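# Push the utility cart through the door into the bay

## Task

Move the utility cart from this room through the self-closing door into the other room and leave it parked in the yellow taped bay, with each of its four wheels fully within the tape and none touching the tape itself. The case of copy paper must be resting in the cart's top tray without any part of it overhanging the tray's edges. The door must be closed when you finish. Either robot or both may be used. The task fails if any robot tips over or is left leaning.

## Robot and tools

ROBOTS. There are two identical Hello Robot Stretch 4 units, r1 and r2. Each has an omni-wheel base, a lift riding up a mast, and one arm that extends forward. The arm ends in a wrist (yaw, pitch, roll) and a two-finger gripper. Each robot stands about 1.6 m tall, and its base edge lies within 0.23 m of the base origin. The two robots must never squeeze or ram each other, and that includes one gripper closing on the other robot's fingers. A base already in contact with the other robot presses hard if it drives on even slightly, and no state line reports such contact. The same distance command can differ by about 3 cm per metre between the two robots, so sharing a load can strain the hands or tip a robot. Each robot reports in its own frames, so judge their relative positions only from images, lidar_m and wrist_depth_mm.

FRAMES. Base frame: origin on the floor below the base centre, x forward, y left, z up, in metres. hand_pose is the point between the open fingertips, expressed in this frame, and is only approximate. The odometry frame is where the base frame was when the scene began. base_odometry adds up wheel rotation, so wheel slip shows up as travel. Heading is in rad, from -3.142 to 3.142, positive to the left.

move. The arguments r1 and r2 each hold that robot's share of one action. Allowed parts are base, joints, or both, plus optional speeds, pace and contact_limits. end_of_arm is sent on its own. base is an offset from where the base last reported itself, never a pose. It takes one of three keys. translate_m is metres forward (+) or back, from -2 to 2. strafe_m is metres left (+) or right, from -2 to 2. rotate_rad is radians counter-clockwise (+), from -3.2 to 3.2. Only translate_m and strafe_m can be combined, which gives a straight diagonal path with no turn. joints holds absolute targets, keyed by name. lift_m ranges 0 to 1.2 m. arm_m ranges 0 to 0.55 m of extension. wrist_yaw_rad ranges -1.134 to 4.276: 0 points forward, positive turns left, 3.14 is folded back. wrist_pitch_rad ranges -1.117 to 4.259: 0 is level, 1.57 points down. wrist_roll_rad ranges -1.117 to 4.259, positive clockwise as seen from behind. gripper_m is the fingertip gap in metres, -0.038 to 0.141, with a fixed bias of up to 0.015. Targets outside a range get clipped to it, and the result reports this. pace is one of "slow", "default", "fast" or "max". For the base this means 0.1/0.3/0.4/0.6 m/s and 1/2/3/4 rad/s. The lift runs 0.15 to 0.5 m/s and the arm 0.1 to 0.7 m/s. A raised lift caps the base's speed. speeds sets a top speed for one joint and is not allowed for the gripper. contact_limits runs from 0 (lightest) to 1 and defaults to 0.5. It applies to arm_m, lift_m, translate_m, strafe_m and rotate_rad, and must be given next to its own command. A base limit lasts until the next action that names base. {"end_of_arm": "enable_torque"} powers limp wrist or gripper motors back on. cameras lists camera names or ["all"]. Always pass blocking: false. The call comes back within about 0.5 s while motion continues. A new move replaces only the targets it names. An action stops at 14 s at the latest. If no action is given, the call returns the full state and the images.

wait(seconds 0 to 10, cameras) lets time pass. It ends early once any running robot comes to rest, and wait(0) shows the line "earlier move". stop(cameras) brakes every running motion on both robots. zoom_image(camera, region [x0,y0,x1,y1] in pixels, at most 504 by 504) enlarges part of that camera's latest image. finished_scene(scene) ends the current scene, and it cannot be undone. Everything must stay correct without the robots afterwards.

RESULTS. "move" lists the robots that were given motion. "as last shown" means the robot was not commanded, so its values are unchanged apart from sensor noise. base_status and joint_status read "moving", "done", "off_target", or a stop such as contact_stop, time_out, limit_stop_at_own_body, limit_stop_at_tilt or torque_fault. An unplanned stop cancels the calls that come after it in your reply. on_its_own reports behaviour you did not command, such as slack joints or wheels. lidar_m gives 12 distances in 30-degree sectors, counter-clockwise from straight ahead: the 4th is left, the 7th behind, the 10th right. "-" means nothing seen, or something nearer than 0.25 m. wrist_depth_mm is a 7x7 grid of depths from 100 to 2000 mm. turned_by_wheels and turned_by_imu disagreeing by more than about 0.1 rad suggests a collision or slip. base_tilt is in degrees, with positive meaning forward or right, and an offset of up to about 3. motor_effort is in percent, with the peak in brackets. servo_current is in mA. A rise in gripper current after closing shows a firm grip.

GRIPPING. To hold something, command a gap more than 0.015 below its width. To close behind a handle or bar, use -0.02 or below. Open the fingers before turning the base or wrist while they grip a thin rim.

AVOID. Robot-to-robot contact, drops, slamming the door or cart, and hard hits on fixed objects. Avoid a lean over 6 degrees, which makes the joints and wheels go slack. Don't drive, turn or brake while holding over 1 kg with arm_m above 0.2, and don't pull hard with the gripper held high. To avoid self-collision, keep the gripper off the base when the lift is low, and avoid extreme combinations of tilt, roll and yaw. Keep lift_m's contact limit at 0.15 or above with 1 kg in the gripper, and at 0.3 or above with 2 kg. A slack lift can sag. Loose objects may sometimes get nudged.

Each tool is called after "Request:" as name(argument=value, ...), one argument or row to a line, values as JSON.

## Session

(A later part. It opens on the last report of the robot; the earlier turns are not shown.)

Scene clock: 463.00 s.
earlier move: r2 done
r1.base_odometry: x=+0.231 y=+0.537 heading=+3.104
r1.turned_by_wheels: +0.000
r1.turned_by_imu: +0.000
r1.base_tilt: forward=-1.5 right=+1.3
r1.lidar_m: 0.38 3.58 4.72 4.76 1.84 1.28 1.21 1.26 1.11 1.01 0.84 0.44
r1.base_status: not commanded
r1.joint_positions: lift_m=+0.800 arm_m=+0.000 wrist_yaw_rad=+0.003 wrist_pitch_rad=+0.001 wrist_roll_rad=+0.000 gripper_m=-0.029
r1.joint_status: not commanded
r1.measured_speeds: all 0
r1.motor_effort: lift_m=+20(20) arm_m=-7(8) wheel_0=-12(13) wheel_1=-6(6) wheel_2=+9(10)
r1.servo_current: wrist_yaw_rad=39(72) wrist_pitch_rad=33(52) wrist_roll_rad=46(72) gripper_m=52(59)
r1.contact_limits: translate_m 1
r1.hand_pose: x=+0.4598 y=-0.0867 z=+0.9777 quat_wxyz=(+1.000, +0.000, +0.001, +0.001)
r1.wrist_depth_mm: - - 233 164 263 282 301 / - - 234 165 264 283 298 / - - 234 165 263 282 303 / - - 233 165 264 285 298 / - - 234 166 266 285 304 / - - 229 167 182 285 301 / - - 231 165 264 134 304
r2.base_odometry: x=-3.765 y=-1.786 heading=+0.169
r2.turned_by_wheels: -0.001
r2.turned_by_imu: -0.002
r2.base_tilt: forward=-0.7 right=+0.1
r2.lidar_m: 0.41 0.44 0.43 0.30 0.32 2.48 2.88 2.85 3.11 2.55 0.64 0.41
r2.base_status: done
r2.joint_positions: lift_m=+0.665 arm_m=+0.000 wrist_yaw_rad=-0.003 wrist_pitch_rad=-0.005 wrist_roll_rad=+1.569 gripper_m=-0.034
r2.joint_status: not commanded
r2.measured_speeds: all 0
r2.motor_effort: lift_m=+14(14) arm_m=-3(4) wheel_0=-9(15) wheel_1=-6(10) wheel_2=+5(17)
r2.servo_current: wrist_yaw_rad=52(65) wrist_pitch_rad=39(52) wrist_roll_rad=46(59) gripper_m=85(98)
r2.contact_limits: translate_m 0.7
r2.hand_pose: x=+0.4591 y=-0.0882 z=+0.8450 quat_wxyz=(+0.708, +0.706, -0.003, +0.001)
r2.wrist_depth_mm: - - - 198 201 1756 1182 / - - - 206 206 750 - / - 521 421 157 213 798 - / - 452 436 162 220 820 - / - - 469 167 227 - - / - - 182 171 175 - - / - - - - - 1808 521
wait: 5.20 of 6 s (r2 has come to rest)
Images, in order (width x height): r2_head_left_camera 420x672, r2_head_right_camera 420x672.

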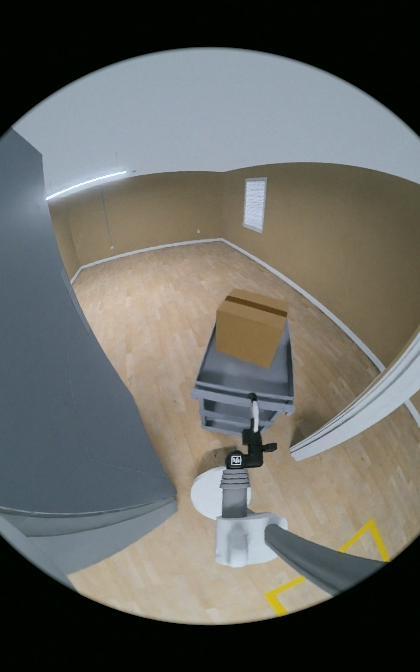

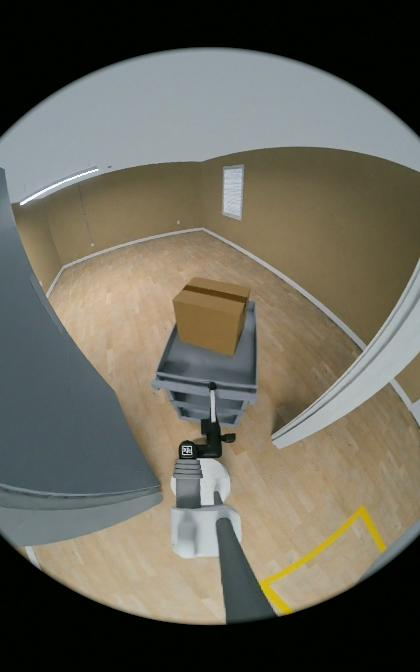

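Request:
move(
  blocking=false,
  r2={"base":{"translate_m":-0.5},"pace":"slow","contact_limits":{"translate_m":0.6}},
)

Request:
wait(
  seconds=7,
  cameras=["r2_head_left_camera","r2_head_right_camera"],
)

Scene clock: 489.00 s.
move: r2 moving
r1: as last shown
r1.contact_limits: translate_m 1
r2.base_odometry: x=-3.777 y=-1.788 heading=+0.168
r2.turned_by_wheels: -0.001
r2.turned_by_imu: +0.000
r2.base_tilt: forward=-0.6 right=+0.1
r2.lidar_m: 0.39 0.47 0.41 0.30 0.31 2.42 2.88 2.82 3.09 2.56 0.65 0.42
r2.base_status: translate_m moving
r2.joint_positions: lift_m=+0.665 arm_m=+0.000 wrist_yaw_rad=-0.003 wrist_pitch_rad=-0.005 wrist_roll_rad=+1.569 gripper_m=-0.034
r2.joint_status: not commanded
r2.measured_speeds: translate_m=-0.048 strafe_m=+0.000 rotate_rad=+0.001 lift_m=+0.000 arm_m=+0.000 wrist_yaw_rad=+0.000 wrist_pitch_rad=+0.000 wrist_roll_rad=+0.000
r2.motor_effort: lift_m=+14(14) arm_m=-3(4) wheel_0=-13(13) wheel_1=-9(10) wheel_2=+10(10)
r2.servo_current: wrist_yaw_rad=52(52) wrist_pitch_rad=39(46) wrist_roll_rad=46(52) gripper_m=85(98)
r2.contact_limits: translate_m 0.6
r2.hand_pose: x=+0.4591 y=-0.0882 z=+0.8450 quat_wxyz=(+0.708, +0.706, -0.003, +0.001)
r2.wrist_depth_mm: - - - 198 200 1661 1205 / - - - 206 207 741 - / - 459 421 156 213 798 - / - 452 439 162 220 809 - / - - 469 167 226 - - / - - 182 172 175 - - / - - - - - 1808 517
pictures: none

Scene clock: 494.77 s.
earlier move: r2 done
r1.base_odometry: x=+0.231 y=+0.537 heading=+3.104
r1.turned_by_wheels: +0.000
r1.turned_by_imu: +0.000
r1.base_tilt: forward=-1.5 right=+1.3
r1.lidar_m: 0.40 3.57 4.67 4.75 1.86 1.29 1.20 1.26 1.09 1.01 0.84 0.42
r1.base_status: not commanded
r1.joint_positions: lift_m=+0.800 arm_m=+0.000 wrist_yaw_rad=+0.003 wrist_pitch_rad=+0.001 wrist_roll_rad=+0.000 gripper_m=-0.029
r1.joint_status: not commanded
r1.measured_speeds: all 0
r1.motor_effort: lift_m=+20(20) arm_m=-8(8) wheel_0=-12(13) wheel_1=-6(6) wheel_2=+9(10)
r1.servo_current: wrist_yaw_rad=46(72) wrist_pitch_rad=39(52) wrist_roll_rad=46(78) gripper_m=39(59)
r1.contact_limits: translate_m 1
r1.hand_pose: x=+0.4598 y=-0.0867 z=+0.9777 quat_wxyz=(+1.000, +0.000, +0.001, +0.001)
r1.wrist_depth_mm: - - 232 165 263 282 303 / - - 233 165 264 282 298 / - - 233 166 264 282 301 / - - 234 165 265 285 300 / - - 233 165 265 285 303 / - - 229 167 182 286 301 / - - 231 165 264 134 306
r2.base_odometry: x=-4.257 y=-1.870 heading=+0.167
r2.turned_by_wheels: +0.000
r2.turned_by_imu: -0.003
r2.base_tilt: forward=-0.7 right=+0.1
r2.lidar_m: 0.43 0.44 0.43 0.69 2.01 2.19 2.43 2.39 2.58 2.74 1.13 0.37
r2.base_status: done
r2.joint_positions: lift_m=+0.665 arm_m=+0.000 wrist_yaw_rad=-0.005 wrist_pitch_rad=-0.005 wrist_roll_rad=+1.569 gripper_m=-0.034
r2.joint_status: not commanded
r2.measured_speeds: all 0
r2.motor_effort: lift_m=+14(14) arm_m=-3(4) wheel_0=-11(16) wheel_1=-7(10) wheel_2=+3(11)
r2.servo_current: wrist_yaw_rad=52(65) wrist_pitch_rad=46(52) wrist_roll_rad=39(65) gripper_m=85(98)
r2.contact_limits: translate_m 0.6
r2.hand_pose: x=+0.4588 y=-0.0890 z=+0.8450 quat_wxyz=(+0.708, +0.706, -0.004, +0.000)
r2.wrist_depth_mm: - 410 402 103 155 - - / - 368 355 111 165 - - / - 430 402 123 183 - - / - - 469 135 200 - - / - - 574 147 222 - - / - - 182 166 175 1708 500 / - - - - - 1863 1205
wait: 5.77 of 7 s (r2 has come to rest)
Images, in order (width x height): r2_head_left_camera 420x672, r2_head_right_camera 420x672.

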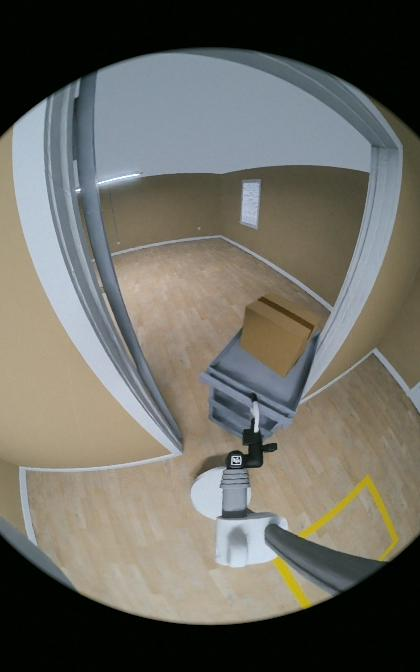

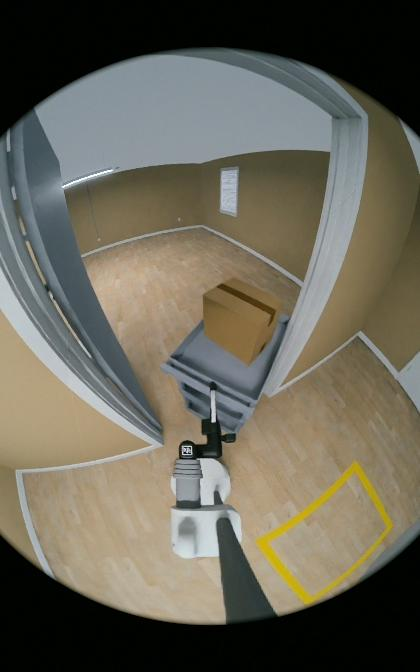

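Request:
move(
  blocking=false,
  r2={"base":{"rotate_rad":-0.45},"pace":"slow","contact_limits":{"rotate_rad":0.6}},
)

Request:
wait(
  seconds=3,
  cameras=["r2_head_left_camera","r2_head_right_camera"],
)

Scene clock: 517.47 s.
move: r2 moving
r1: as last shown
r1.contact_limits: translate_m 1
r2.base_odometry: x=-4.257 y=-1.869 heading=+0.045
r2.turned_by_wheels: -0.122
r2.turned_by_imu: -0.117
r2.base_tilt: forward=-0.6 right=+0.1
r2.lidar_m: 0.44 0.53 0.42 0.60 1.62 2.13 2.49 2.40 2.51 2.80 1.60 0.38
r2.base_status: rotate_rad moving
r2.joint_positions: lift_m=+0.665 arm_m=+0.000 wrist_yaw_rad=+0.015 wrist_pitch_rad=-0.005 wrist_roll_rad=+1.569 gripper_m=-0.034
r2.joint_status: not commanded
r2.measured_speeds: translate_m=-0.001 strafe_m=-0.001 rotate_rad=-0.479 lift_m=+0.000 arm_m=+0.000 wrist_yaw_rad=+0.038 wrist_pitch_rad=+0.000 wrist_roll_rad=+0.000
r2.motor_effort: lift_m=+14(14) arm_m=-3(4) wheel_0=+20(20) wheel_1=+9(9) wheel_2=+15(15)
r2.servo_current: wrist_yaw_rad=78(78) wrist_pitch_rad=46(52) wrist_roll_rad=52(65) gripper_m=91(98)
r2.contact_limits: rotate_rad 0.6
r2.hand_pose: x=+0.4606 y=-0.0831 z=+0.8450 quat_wxyz=(+0.708, +0.706, +0.003, +0.007)
r2.wrist_depth_mm: - - 445 105 157 668 - / - 375 364 113 169 732 - / - 418 389 124 182 - - / - - 452 135 198 - - / - - 539 145 216 - - / - - 183 161 178 1863 504 / - - - - - 1661 469
pictures: none

Scene clock: 518.60 s.
earlier move: r2 done
r1.base_odometry: x=+0.231 y=+0.537 heading=+3.104
r1.turned_by_wheels: +0.000
r1.turned_by_imu: +0.000
r1.base_tilt: forward=-1.5 right=+1.3
r1.lidar_m: 0.38 3.58 4.71 4.74 1.82 1.30 1.20 1.24 1.10 1.01 0.88 0.45
r1.base_status: not commanded
r1.joint_positions: lift_m=+0.800 arm_m=+0.000 wrist_yaw_rad=+0.003 wrist_pitch_rad=+0.001 wrist_roll_rad=+0.000 gripper_m=-0.029
r1.joint_status: not commanded
r1.measured_speeds: all 0
r1.motor_effort: lift_m=+20(20) arm_m=-7(8) wheel_0=-12(13) wheel_1=-6(6) wheel_2=+9(9)
r1.servo_current: wrist_yaw_rad=52(65) wrist_pitch_rad=52(52) wrist_roll_rad=72(72) gripper_m=46(52)
r1.contact_limits: translate_m 1
r1.hand_pose: x=+0.4598 y=-0.0867 z=+0.9777 quat_wxyz=(+1.000, +0.000, +0.001, +0.001)
r1.wrist_depth_mm: - - 232 164 263 282 303 / - - 234 166 263 283 298 / - - 233 165 264 283 301 / - - 233 165 264 285 298 / - - 235 166 265 285 303 / - - 228 167 182 286 303 / - - 230 164 263 134 304
r2.base_odometry: x=-4.257 y=-1.870 heading=-0.281
r2.turned_by_wheels: -0.326
r2.turned_by_imu: -0.317
r2.base_tilt: forward=-0.7 right=+0.1
r2.lidar_m: 0.37 0.38 0.40 0.43 0.77 2.03 2.31 2.42 2.42 2.71 2.74 0.45
r2.base_status: done
r2.joint_positions: lift_m=+0.665 arm_m=+0.000 wrist_yaw_rad=+0.004 wrist_pitch_rad=-0.005 wrist_roll_rad=+1.569 gripper_m=-0.034
r2.joint_status: not commanded
r2.measured_speeds: all 0
r2.motor_effort: lift_m=+14(14) arm_m=-3(4) wheel_0=+5(21) wheel_1=+3(11) wheel_2=+11(15)
r2.servo_current: wrist_yaw_rad=39(91) wrist_pitch_rad=46(52) wrist_roll_rad=46(65) gripper_m=85(98)
r2.contact_limits: rotate_rad 0.6
r2.hand_pose: x=+0.4596 y=-0.0863 z=+0.8450 quat_wxyz=(+0.708, +0.706, -0.001, +0.003)
r2.wrist_depth_mm: - - - 202 250 254 - / - - - 245 247 254 268 / - - - 183 242 - - / - - 627 236 236 820 - / - 442 442 175 231 820 - / - 452 183 172 175 798 - / - - 452 - - - -
wait: 1.13 of 3 s (r2 has come to rest)
Images, in order (width x height): r2_head_left_camera 420x672, r2_head_right_camera 420x672.

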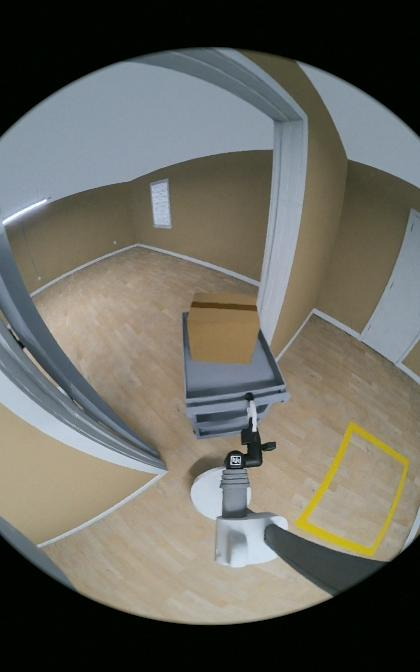

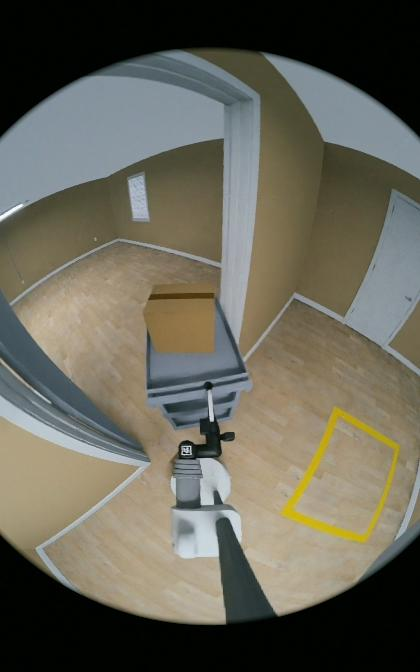

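Request:
move(
  blocking=false,
  r2={"base":{"translate_m":-0.23,"strafe_m":-0.09},"pace":"slow","contact_limits":{"translate_m":0.5}},
)

Request:
wait(
  seconds=4,
  cameras=["r2_head_left_camera"],
)

Request:
move(
  blocking=false,
  r2={"base":{"rotate_rad":-0.2},"pace":"slow","contact_limits":{"rotate_rad":0.6}},
)

Request:
wait(
  seconds=3,
  cameras=["r2_head_left_camera","r2_head_right_camera"],
)

Scene clock: 536.57 s.
move: r2 moving
r1: as last shown
r1.contact_limits: translate_m 1
r2.base_odometry: x=-4.270 y=-1.871 heading=-0.281
r2.turned_by_wheels: +0.000
r2.turned_by_imu: +0.001
r2.base_tilt: forward=-0.7 right=+0.1
r2.lidar_m: 0.37 0.37 0.42 0.47 0.79 2.02 2.30 2.39 2.38 2.73 2.75 0.44
r2.base_status: translate_m moving; strafe_m moving
r2.joint_positions: lift_m=+0.665 arm_m=+0.000 wrist_yaw_rad=+0.005 wrist_pitch_rad=-0.005 wrist_roll_rad=+1.569 gripper_m=-0.034
r2.joint_status: not commanded
r2.measured_speeds: translate_m=-0.048 strafe_m=-0.019 rotate_rad=-0.003 lift_m=+0.000 arm_m=+0.000 wrist_yaw_rad=+0.000 wrist_pitch_rad=+0.000 wrist_roll_rad=+0.000
r2.motor_effort: lift_m=+14(14) arm_m=-4(4) wheel_0=-5(5) wheel_1=-7(8) wheel_2=+19(19)
r2.servo_current: wrist_yaw_rad=46(52) wrist_pitch_rad=46(52) wrist_roll_rad=46(46) gripper_m=85(91)
r2.contact_limits: translate_m 0.5
r2.hand_pose: x=+0.4598 y=-0.0859 z=+0.8450 quat_wxyz=(+0.708, +0.706, +0.000, +0.004)
r2.wrist_depth_mm: - - - 202 251 255 - / - - - 187 248 255 268 / - - - 183 242 - - / - - 634 236 236 831 - / - 445 442 176 231 820 - / - 449 182 172 177 809 - / - - 455 - - - -
pictures: none

Scene clock: 539.73 s.
earlier move: r2 done
r1.base_odometry: x=+0.231 y=+0.537 heading=+3.104
r1.turned_by_wheels: +0.000
r1.turned_by_imu: +0.000
r1.base_tilt: forward=-1.5 right=+1.3
r1.lidar_m: 0.38 3.61 4.72 4.75 1.87 1.29 1.21 1.25 1.09 1.02 0.84 0.45
r1.base_status: not commanded
r1.joint_positions: lift_m=+0.800 arm_m=+0.000 wrist_yaw_rad=+0.003 wrist_pitch_rad=+0.001 wrist_roll_rad=+0.000 gripper_m=-0.029
r1.joint_status: not commanded
r1.measured_speeds: all 0
r1.motor_effort: lift_m=+20(20) arm_m=-7(8) wheel_0=-13(13) wheel_1=-6(6) wheel_2=+9(10)
r1.servo_current: wrist_yaw_rad=39(65) wrist_pitch_rad=46(52) wrist_roll_rad=46(65) gripper_m=46(52)
r1.contact_limits: translate_m 1
r1.hand_pose: x=+0.4598 y=-0.0867 z=+0.9777 quat_wxyz=(+1.000, +0.000, +0.001, +0.001)
r1.wrist_depth_mm: - - 234 165 262 283 301 / - - 233 165 263 283 300 / - - 233 165 264 285 303 / - - 235 166 265 283 300 / - - 234 166 264 285 301 / - - 229 167 183 285 303 / - - 231 165 264 134 304
r2.base_odometry: x=-4.503 y=-1.892 heading=-0.282
r2.turned_by_wheels: -0.001
r2.turned_by_imu: -0.001
r2.base_tilt: forward=-0.7 right=+0.1
r2.lidar_m: 0.35 0.37 0.58 0.70 1.13 1.91 2.17 2.16 2.17 2.47 2.84 0.44
r2.base_status: done
r2.joint_positions: lift_m=+0.665 arm_m=+0.000 wrist_yaw_rad=+0.001 wrist_pitch_rad=-0.005 wrist_roll_rad=+1.569 gripper_m=-0.034
r2.joint_status: not commanded
r2.measured_speeds: all 0
r2.motor_effort: lift_m=+14(14) arm_m=-3(4) wheel_0=-7(12) wheel_1=-5(10) wheel_2=+7(19)
r2.servo_current: wrist_yaw_rad=46(59) wrist_pitch_rad=46(52) wrist_roll_rad=39(59) gripper_m=91(98)
r2.contact_limits: translate_m 0.5
r2.hand_pose: x=+0.4594 y=-0.0870 z=+0.8450 quat_wxyz=(+0.708, +0.706, -0.001, +0.002)
r2.wrist_depth_mm: - - - 208 265 1499 1182 / - - - 255 263 267 279 / - - - 192 251 - - / - - - 185 242 778 - / - 439 439 178 234 820 - / - 442 183 172 177 788 - / - 442 439 - 221 - -
wait: 3.17 of 4 s (r2 has come to rest)
Images, in order (width x height): r2_head_left_camera 420x672.

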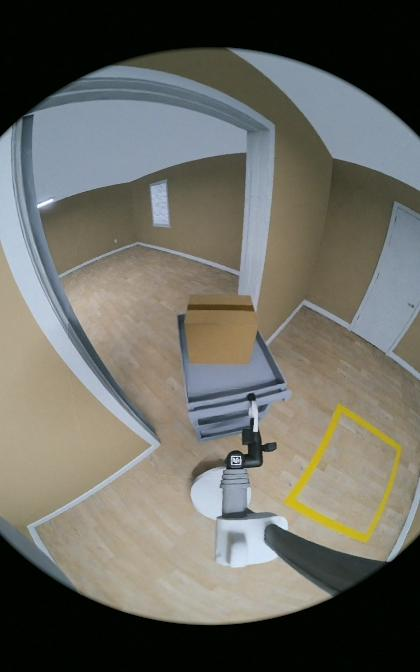

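Scene clock: 540.23 s.
move: r2 moving
r1: as last shown
r1.contact_limits: translate_m 1
r2.base_odometry: x=-4.503 y=-1.892 heading=-0.402
r2.turned_by_wheels: -0.120
r2.turned_by_imu: -0.116
r2.base_tilt: forward=-0.7 right=+0.0
r2.lidar_m: 0.36 0.34 0.62 0.67 0.98 1.90 2.06 2.25 2.17 2.34 2.88 0.47
r2.base_status: rotate_rad moving
r2.joint_positions: lift_m=+0.665 arm_m=+0.000 wrist_yaw_rad=+0.018 wrist_pitch_rad=-0.005 wrist_roll_rad=+1.569 gripper_m=-0.034
r2.joint_status: not commanded
r2.measured_speeds: translate_m=+0.001 strafe_m=+0.002 rotate_rad=-0.421 lift_m=+0.000 arm_m=+0.000 wrist_yaw_rad=+0.041 wrist_pitch_rad=+0.000 wrist_roll_rad=+0.000
r2.motor_effort: lift_m=+14(14) arm_m=-4(4) wheel_0=+15(16) wheel_1=+8(9) wheel_2=+17(18)
r2.servo_current: wrist_yaw_rad=111(111) wrist_pitch_rad=46(46) wrist_roll_rad=26(59) gripper_m=78(91)
r2.contact_limits: rotate_rad 0.6
r2.hand_pose: x=+0.4608 y=-0.0821 z=+0.8450 quat_wxyz=(+0.708, +0.706, +0.005, +0.008)
r2.wrist_depth_mm: - - - 218 - 1618 1229 / - - - 210 277 278 278 / - - - 199 259 - - / - - - 190 248 - - / - - 439 182 237 820 - / - 439 183 174 177 798 - / - - 433 - - - -
pictures: none

Scene clock: 541.40 s.
earlier move: r2 done
r1.base_odometry: x=+0.231 y=+0.537 heading=+3.104
r1.turned_by_wheels: +0.000
r1.turned_by_imu: +0.000
r1.base_tilt: forward=-1.5 right=+1.3
r1.lidar_m: 0.37 3.60 4.67 4.75 1.86 1.31 1.21 1.23 1.08 1.00 0.85 0.45
r1.base_status: not commanded
r1.joint_positions: lift_m=+0.800 arm_m=+0.000 wrist_yaw_rad=+0.003 wrist_pitch_rad=+0.001 wrist_roll_rad=+0.000 gripper_m=-0.029
r1.joint_status: not commanded
r1.measured_speeds: all 0
r1.motor_effort: lift_m=+20(20) arm_m=-8(8) wheel_0=-12(13) wheel_1=-6(6) wheel_2=+9(10)
r1.servo_current: wrist_yaw_rad=65(65) wrist_pitch_rad=46(52) wrist_roll_rad=39(65) gripper_m=59(59)
r1.contact_limits: translate_m 1
r1.hand_pose: x=+0.4598 y=-0.0867 z=+0.9777 quat_wxyz=(+1.000, +0.000, +0.001, +0.001)
r1.wrist_depth_mm: - - 233 165 263 282 303 / - - 233 165 264 283 300 / - - 233 166 264 282 303 / - - 234 165 263 285 300 / - - 233 166 265 285 303 / - - 229 167 182 285 301 / - - 231 164 264 134 306
r2.base_odometry: x=-4.503 y=-1.892 heading=-0.482
r2.turned_by_wheels: -0.080
r2.turned_by_imu: -0.078
r2.base_tilt: forward=-0.7 right=+0.0
r2.lidar_m: 0.29 0.26 0.61 0.65 0.90 1.90 2.01 2.26 2.16 2.26 2.92 0.48
r2.base_status: done
r2.joint_positions: lift_m=+0.665 arm_m=+0.000 wrist_yaw_rad=-0.003 wrist_pitch_rad=-0.005 wrist_roll_rad=+1.569 gripper_m=-0.034
r2.joint_status: not commanded
r2.measured_speeds: all 0
r2.motor_effort: lift_m=+14(14) arm_m=+3(4) wheel_0=+0(16) wheel_1=+3(9) wheel_2=-5(18)
r2.servo_current: wrist_yaw_rad=39(111) wrist_pitch_rad=46(52) wrist_roll_rad=46(59) gripper_m=85(98)
r2.contact_limits: rotate_rad 0.6
r2.hand_pose: x=+0.4590 y=-0.0883 z=+0.8450 quat_wxyz=(+0.708, +0.706, -0.003, +0.001)
r2.wrist_depth_mm: - - - - - 1808 1205 / - - - 258 - 1661 1205 / - - - 224 301 310 320 / - - - 203 264 - - / - - - 185 242 - - / - 424 181 168 177 - - / - 407 407 - 210 - -
wait: 1.17 of 3 s (r2 has come to rest)
Images, in order (width x height): r2_head_left_camera 420x672, r2_head_right_camera 420x672.

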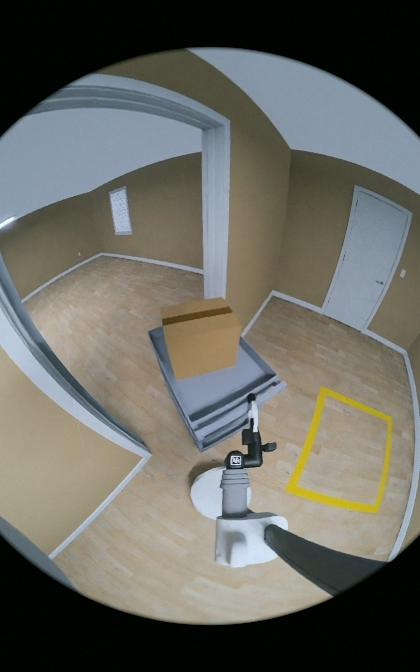

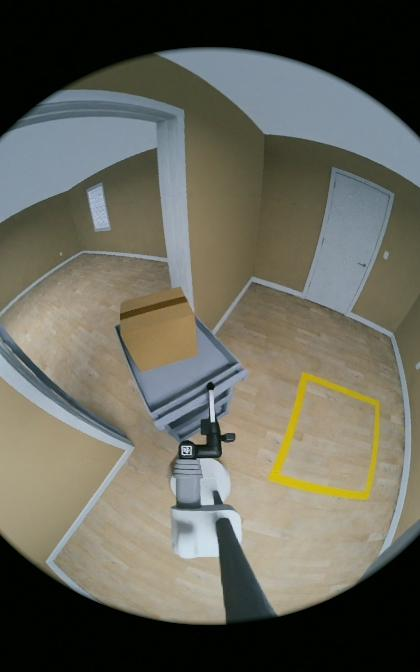

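Request:
move(
  blocking=false,
  r2={"base":{"translate_m":-0.33,"strafe_m":-0.22},"pace":"slow","contact_limits":{"translate_m":0.5}},
)

Request:
wait(
  seconds=6,
  cameras=["r2_head_left_camera","r2_head_camera"],
)

Request:
zoom_image(
  camera="r2_head_camera",
  region=[50, 200, 350, 500],
)

Scene clock: 547.13 s.
move: r2 moving
r1: as last shown
r1.contact_limits: translate_m 1
r2.base_odometry: x=-4.516 y=-1.894 heading=-0.481
r2.turned_by_wheels: +0.001
r2.turned_by_imu: +0.002
r2.base_tilt: forward=-0.6 right=+0.0
r2.lidar_m: 0.31 0.27 0.61 0.63 0.91 1.90 2.00 2.28 2.15 2.25 2.93 0.45
r2.base_status: translate_m moving; strafe_m moving
r2.joint_positions: lift_m=+0.665 arm_m=+0.000 wrist_yaw_rad=+0.004 wrist_pitch_rad=-0.005 wrist_roll_rad=+1.569 gripper_m=-0.034
r2.joint_status: not commanded
r2.measured_speeds: translate_m=-0.045 strafe_m=-0.029 rotate_rad=-0.001 lift_m=+0.000 arm_m=+0.000 wrist_yaw_rad=+0.033 wrist_pitch_rad=+0.000 wrist_roll_rad=+0.000
r2.motor_effort: lift_m=+14(14) arm_m=+3(4) wheel_0=+4(7) wheel_1=-9(9) wheel_2=+16(16)
r2.servo_current: wrist_yaw_rad=46(52) wrist_pitch_rad=46(46) wrist_roll_rad=46(52) gripper_m=85(91)
r2.contact_limits: translate_m 0.5
r2.hand_pose: x=+0.4597 y=-0.0861 z=+0.8450 quat_wxyz=(+0.708, +0.706, +0.000, +0.003)
r2.wrist_depth_mm: - - - - - 1808 1205 / - - - 258 - 1537 1138 / - - - 220 290 312 1160 / - - - 202 262 - 496 / - - - 186 242 707 - / - 433 182 170 177 - - / - 410 410 - 211 - -
pictures: none

Scene clock: 551.77 s.
earlier move: r2 done
r1.base_odometry: x=+0.231 y=+0.537 heading=+3.104
r1.turned_by_wheels: +0.000
r1.turned_by_imu: +0.000
r1.base_tilt: forward=-1.5 right=+1.3
r1.lidar_m: 0.38 3.60 4.69 4.75 1.86 1.27 1.21 1.25 1.08 1.01 0.86 0.42
r1.base_status: not commanded
r1.joint_positions: lift_m=+0.800 arm_m=+0.000 wrist_yaw_rad=+0.003 wrist_pitch_rad=+0.001 wrist_roll_rad=+0.000 gripper_m=-0.029
r1.joint_status: not commanded
r1.measured_speeds: all 0
r1.motor_effort: lift_m=+20(20) arm_m=-8(8) wheel_0=-12(13) wheel_1=-6(6) wheel_2=+9(10)
r1.servo_current: wrist_yaw_rad=59(72) wrist_pitch_rad=46(52) wrist_roll_rad=46(72) gripper_m=52(59)
r1.contact_limits: translate_m 1
r1.hand_pose: x=+0.4598 y=-0.0867 z=+0.9777 quat_wxyz=(+1.000, +0.000, +0.001, +0.001)
r1.wrist_depth_mm: - - 233 164 264 283 301 / - - 234 165 264 283 297 / - - 234 166 263 283 301 / - - 233 165 266 285 300 / - - 236 165 266 285 303 / - - 229 167 182 285 301 / - - 232 164 264 134 304
r2.base_odometry: x=-4.897 y=-1.935 heading=-0.481
r2.turned_by_wheels: -0.001
r2.turned_by_imu: +0.000
r2.base_tilt: forward=-0.7 right=+0.1
r2.lidar_m: 0.28 0.28 0.94 1.02 1.41 1.74 1.80 1.89 1.81 1.91 2.62 0.49
r2.base_status: done
r2.joint_positions: lift_m=+0.665 arm_m=+0.000 wrist_yaw_rad=+0.003 wrist_pitch_rad=-0.005 wrist_roll_rad=+1.569 gripper_m=-0.034
r2.joint_status: not commanded
r2.measured_speeds: all 0
r2.motor_effort: lift_m=+14(14) arm_m=-4(4) wheel_0=+2(8) wheel_1=-5(11) wheel_2=+7(19)
r2.servo_current: wrist_yaw_rad=52(72) wrist_pitch_rad=39(52) wrist_roll_rad=46(59) gripper_m=85(98)
r2.contact_limits: translate_m 0.5
r2.hand_pose: x=+0.4596 y=-0.0864 z=+0.8450 quat_wxyz=(+0.708, +0.706, -0.001, +0.003)
r2.wrist_depth_mm: - - - - - 1756 1182 / - - - 272 - 1808 1229 / - - - 226 312 324 320 / - - - 206 267 1661 1229 / - - - 187 - - - / - 421 180 168 177 - - / - 404 402 - 208 - -
wait: 4.63 of 6 s (r2 has come to rest)
pictures: r2_head_camera, r2_head_left_camera
Images, in order (width x height): r2_head_camera 420x560, r2_head_left_camera 420x672.

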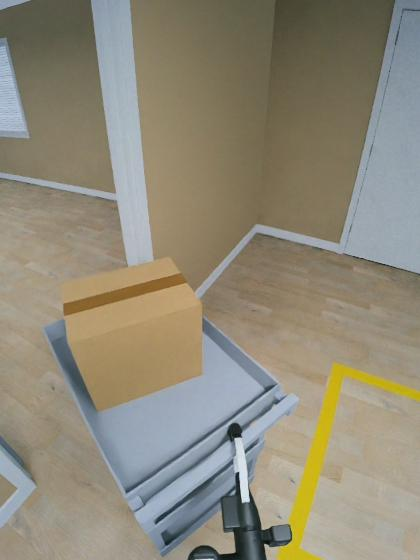

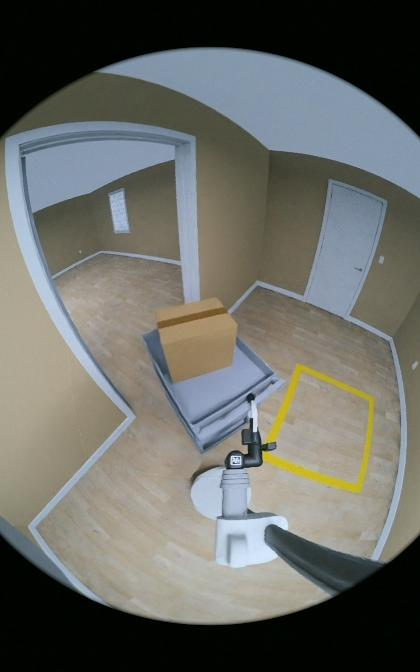

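Scaled by 1.680 from the camera's image (finer frame: 1200x1600).

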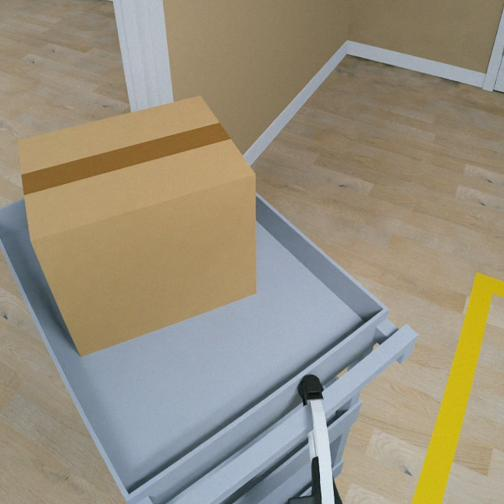

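Request:
move(
  blocking=false,
  r2={"base":{"translate_m":-0.5,"strafe_m":-0.33},"contact_limits":{"translate_m":0.5}},
)

Request:
wait(
  seconds=6,
  cameras=["r2_head_left_camera","r2_head_right_camera"],
)

Scene clock: 558.53 s.
move: r2 moving
r1: as last shown
r1.contact_limits: translate_m 1
r2.base_odometry: x=-4.932 y=-1.938 heading=-0.480
r2.turned_by_wheels: +0.001
r2.turned_by_imu: +0.002
r2.base_tilt: forward=-0.6 right=+0.1
r2.lidar_m: 0.30 0.26 0.98 1.04 1.46 1.69 1.80 1.88 1.79 1.86 2.56 0.47
r2.base_status: translate_m moving; strafe_m moving
r2.joint_positions: lift_m=+0.665 arm_m=+0.000 wrist_yaw_rad=+0.006 wrist_pitch_rad=-0.005 wrist_roll_rad=+1.569 gripper_m=-0.034
r2.joint_status: not commanded
r2.measured_speeds: translate_m=-0.115 strafe_m=-0.075 rotate_rad=+0.003 lift_m=+0.000 arm_m=+0.000 wrist_yaw_rad=+0.000 wrist_pitch_rad=+0.000 wrist_roll_rad=+0.000
r2.motor_effort: lift_m=+14(14) arm_m=-4(4) wheel_0=+5(7) wheel_1=-11(12) wheel_2=+18(20)
r2.servo_current: wrist_yaw_rad=46(59) wrist_pitch_rad=39(46) wrist_roll_rad=52(65) gripper_m=85(91)
r2.contact_limits: translate_m 0.5
r2.hand_pose: x=+0.4598 y=-0.0858 z=+0.8450 quat_wxyz=(+0.708, +0.706, +0.000, +0.004)
r2.wrist_depth_mm: - - - - - 1808 1229 / - - - 271 - 1618 1205 / - - - 224 312 324 324 / - - - 206 267 1618 1229 / - - - 187 244 - - / - 427 180 169 175 - - / - 418 404 - 210 - -
pictures: none

Scene clock: 561.40 s.
earlier move: r2 done
r1.base_odometry: x=+0.231 y=+0.537 heading=+3.104
r1.turned_by_wheels: +0.000
r1.turned_by_imu: +0.000
r1.base_tilt: forward=-1.5 right=+1.3
r1.lidar_m: 0.38 3.60 4.69 4.73 1.88 1.30 1.20 1.25 1.10 1.01 0.87 0.41
r1.base_status: not commanded
r1.joint_positions: lift_m=+0.800 arm_m=+0.000 wrist_yaw_rad=+0.003 wrist_pitch_rad=+0.001 wrist_roll_rad=+0.000 gripper_m=-0.029
r1.joint_status: not commanded
r1.measured_speeds: all 0
r1.motor_effort: lift_m=+20(20) arm_m=-7(8) wheel_0=-12(13) wheel_1=-6(6) wheel_2=+9(10)
r1.servo_current: wrist_yaw_rad=52(72) wrist_pitch_rad=39(46) wrist_roll_rad=52(65) gripper_m=46(52)
r1.contact_limits: translate_m 1
r1.hand_pose: x=+0.4598 y=-0.0867 z=+0.9777 quat_wxyz=(+1.000, +0.000, +0.001, +0.001)
r1.wrist_depth_mm: - - 232 164 263 282 303 / - - 233 165 264 283 300 / - - 233 166 264 282 301 / - - 234 166 265 283 300 / - - 235 165 265 285 303 / - - 229 167 182 286 301 / - - 231 164 264 134 306
r2.base_odometry: x=-5.493 y=-1.996 heading=-0.480
r2.turned_by_wheels: +0.000
r2.turned_by_imu: +0.003
r2.base_tilt: forward=-0.7 right=+0.0
r2.lidar_m: 0.26 0.26 1.51 1.57 1.54 1.47 1.53 1.32 1.29 1.34 1.86 0.47
r2.base_status: done
r2.joint_positions: lift_m=+0.665 arm_m=+0.000 wrist_yaw_rad=+0.008 wrist_pitch_rad=-0.005 wrist_roll_rad=+1.569 gripper_m=-0.034
r2.joint_status: not commanded
r2.measured_speeds: all 0
r2.motor_effort: lift_m=+14(14) arm_m=-4(4) wheel_0=+7(13) wheel_1=-2(12) wheel_2=+5(20)
r2.servo_current: wrist_yaw_rad=52(72) wrist_pitch_rad=46(52) wrist_roll_rad=46(65) gripper_m=91(98)
r2.contact_limits: translate_m 0.5
r2.hand_pose: x=+0.4600 y=-0.0851 z=+0.8450 quat_wxyz=(+0.708, +0.706, +0.001, +0.005)
r2.wrist_depth_mm: - - - - - 1708 1182 / - - - 283 - 1808 1229 / - - - 244 327 329 325 / - - - 213 285 1808 1308 / - - - 189 248 1756 521 / - - 183 167 176 - - / 1661 399 402 - 207 - -
wait: 2.87 of 6 s (r2 has come to rest)
Images, in order (width x height): r2_head_left_camera 420x672, r2_head_right_camera 420x672.

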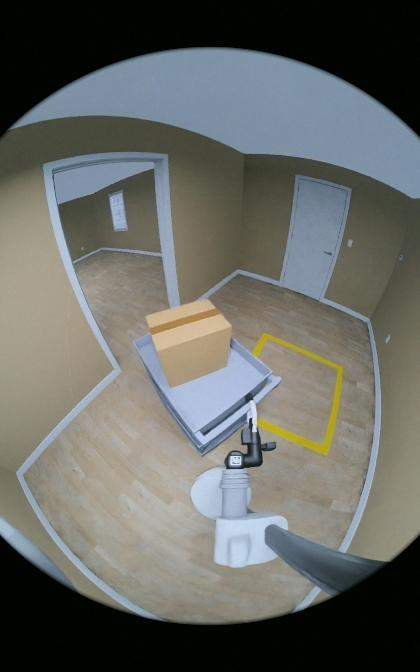

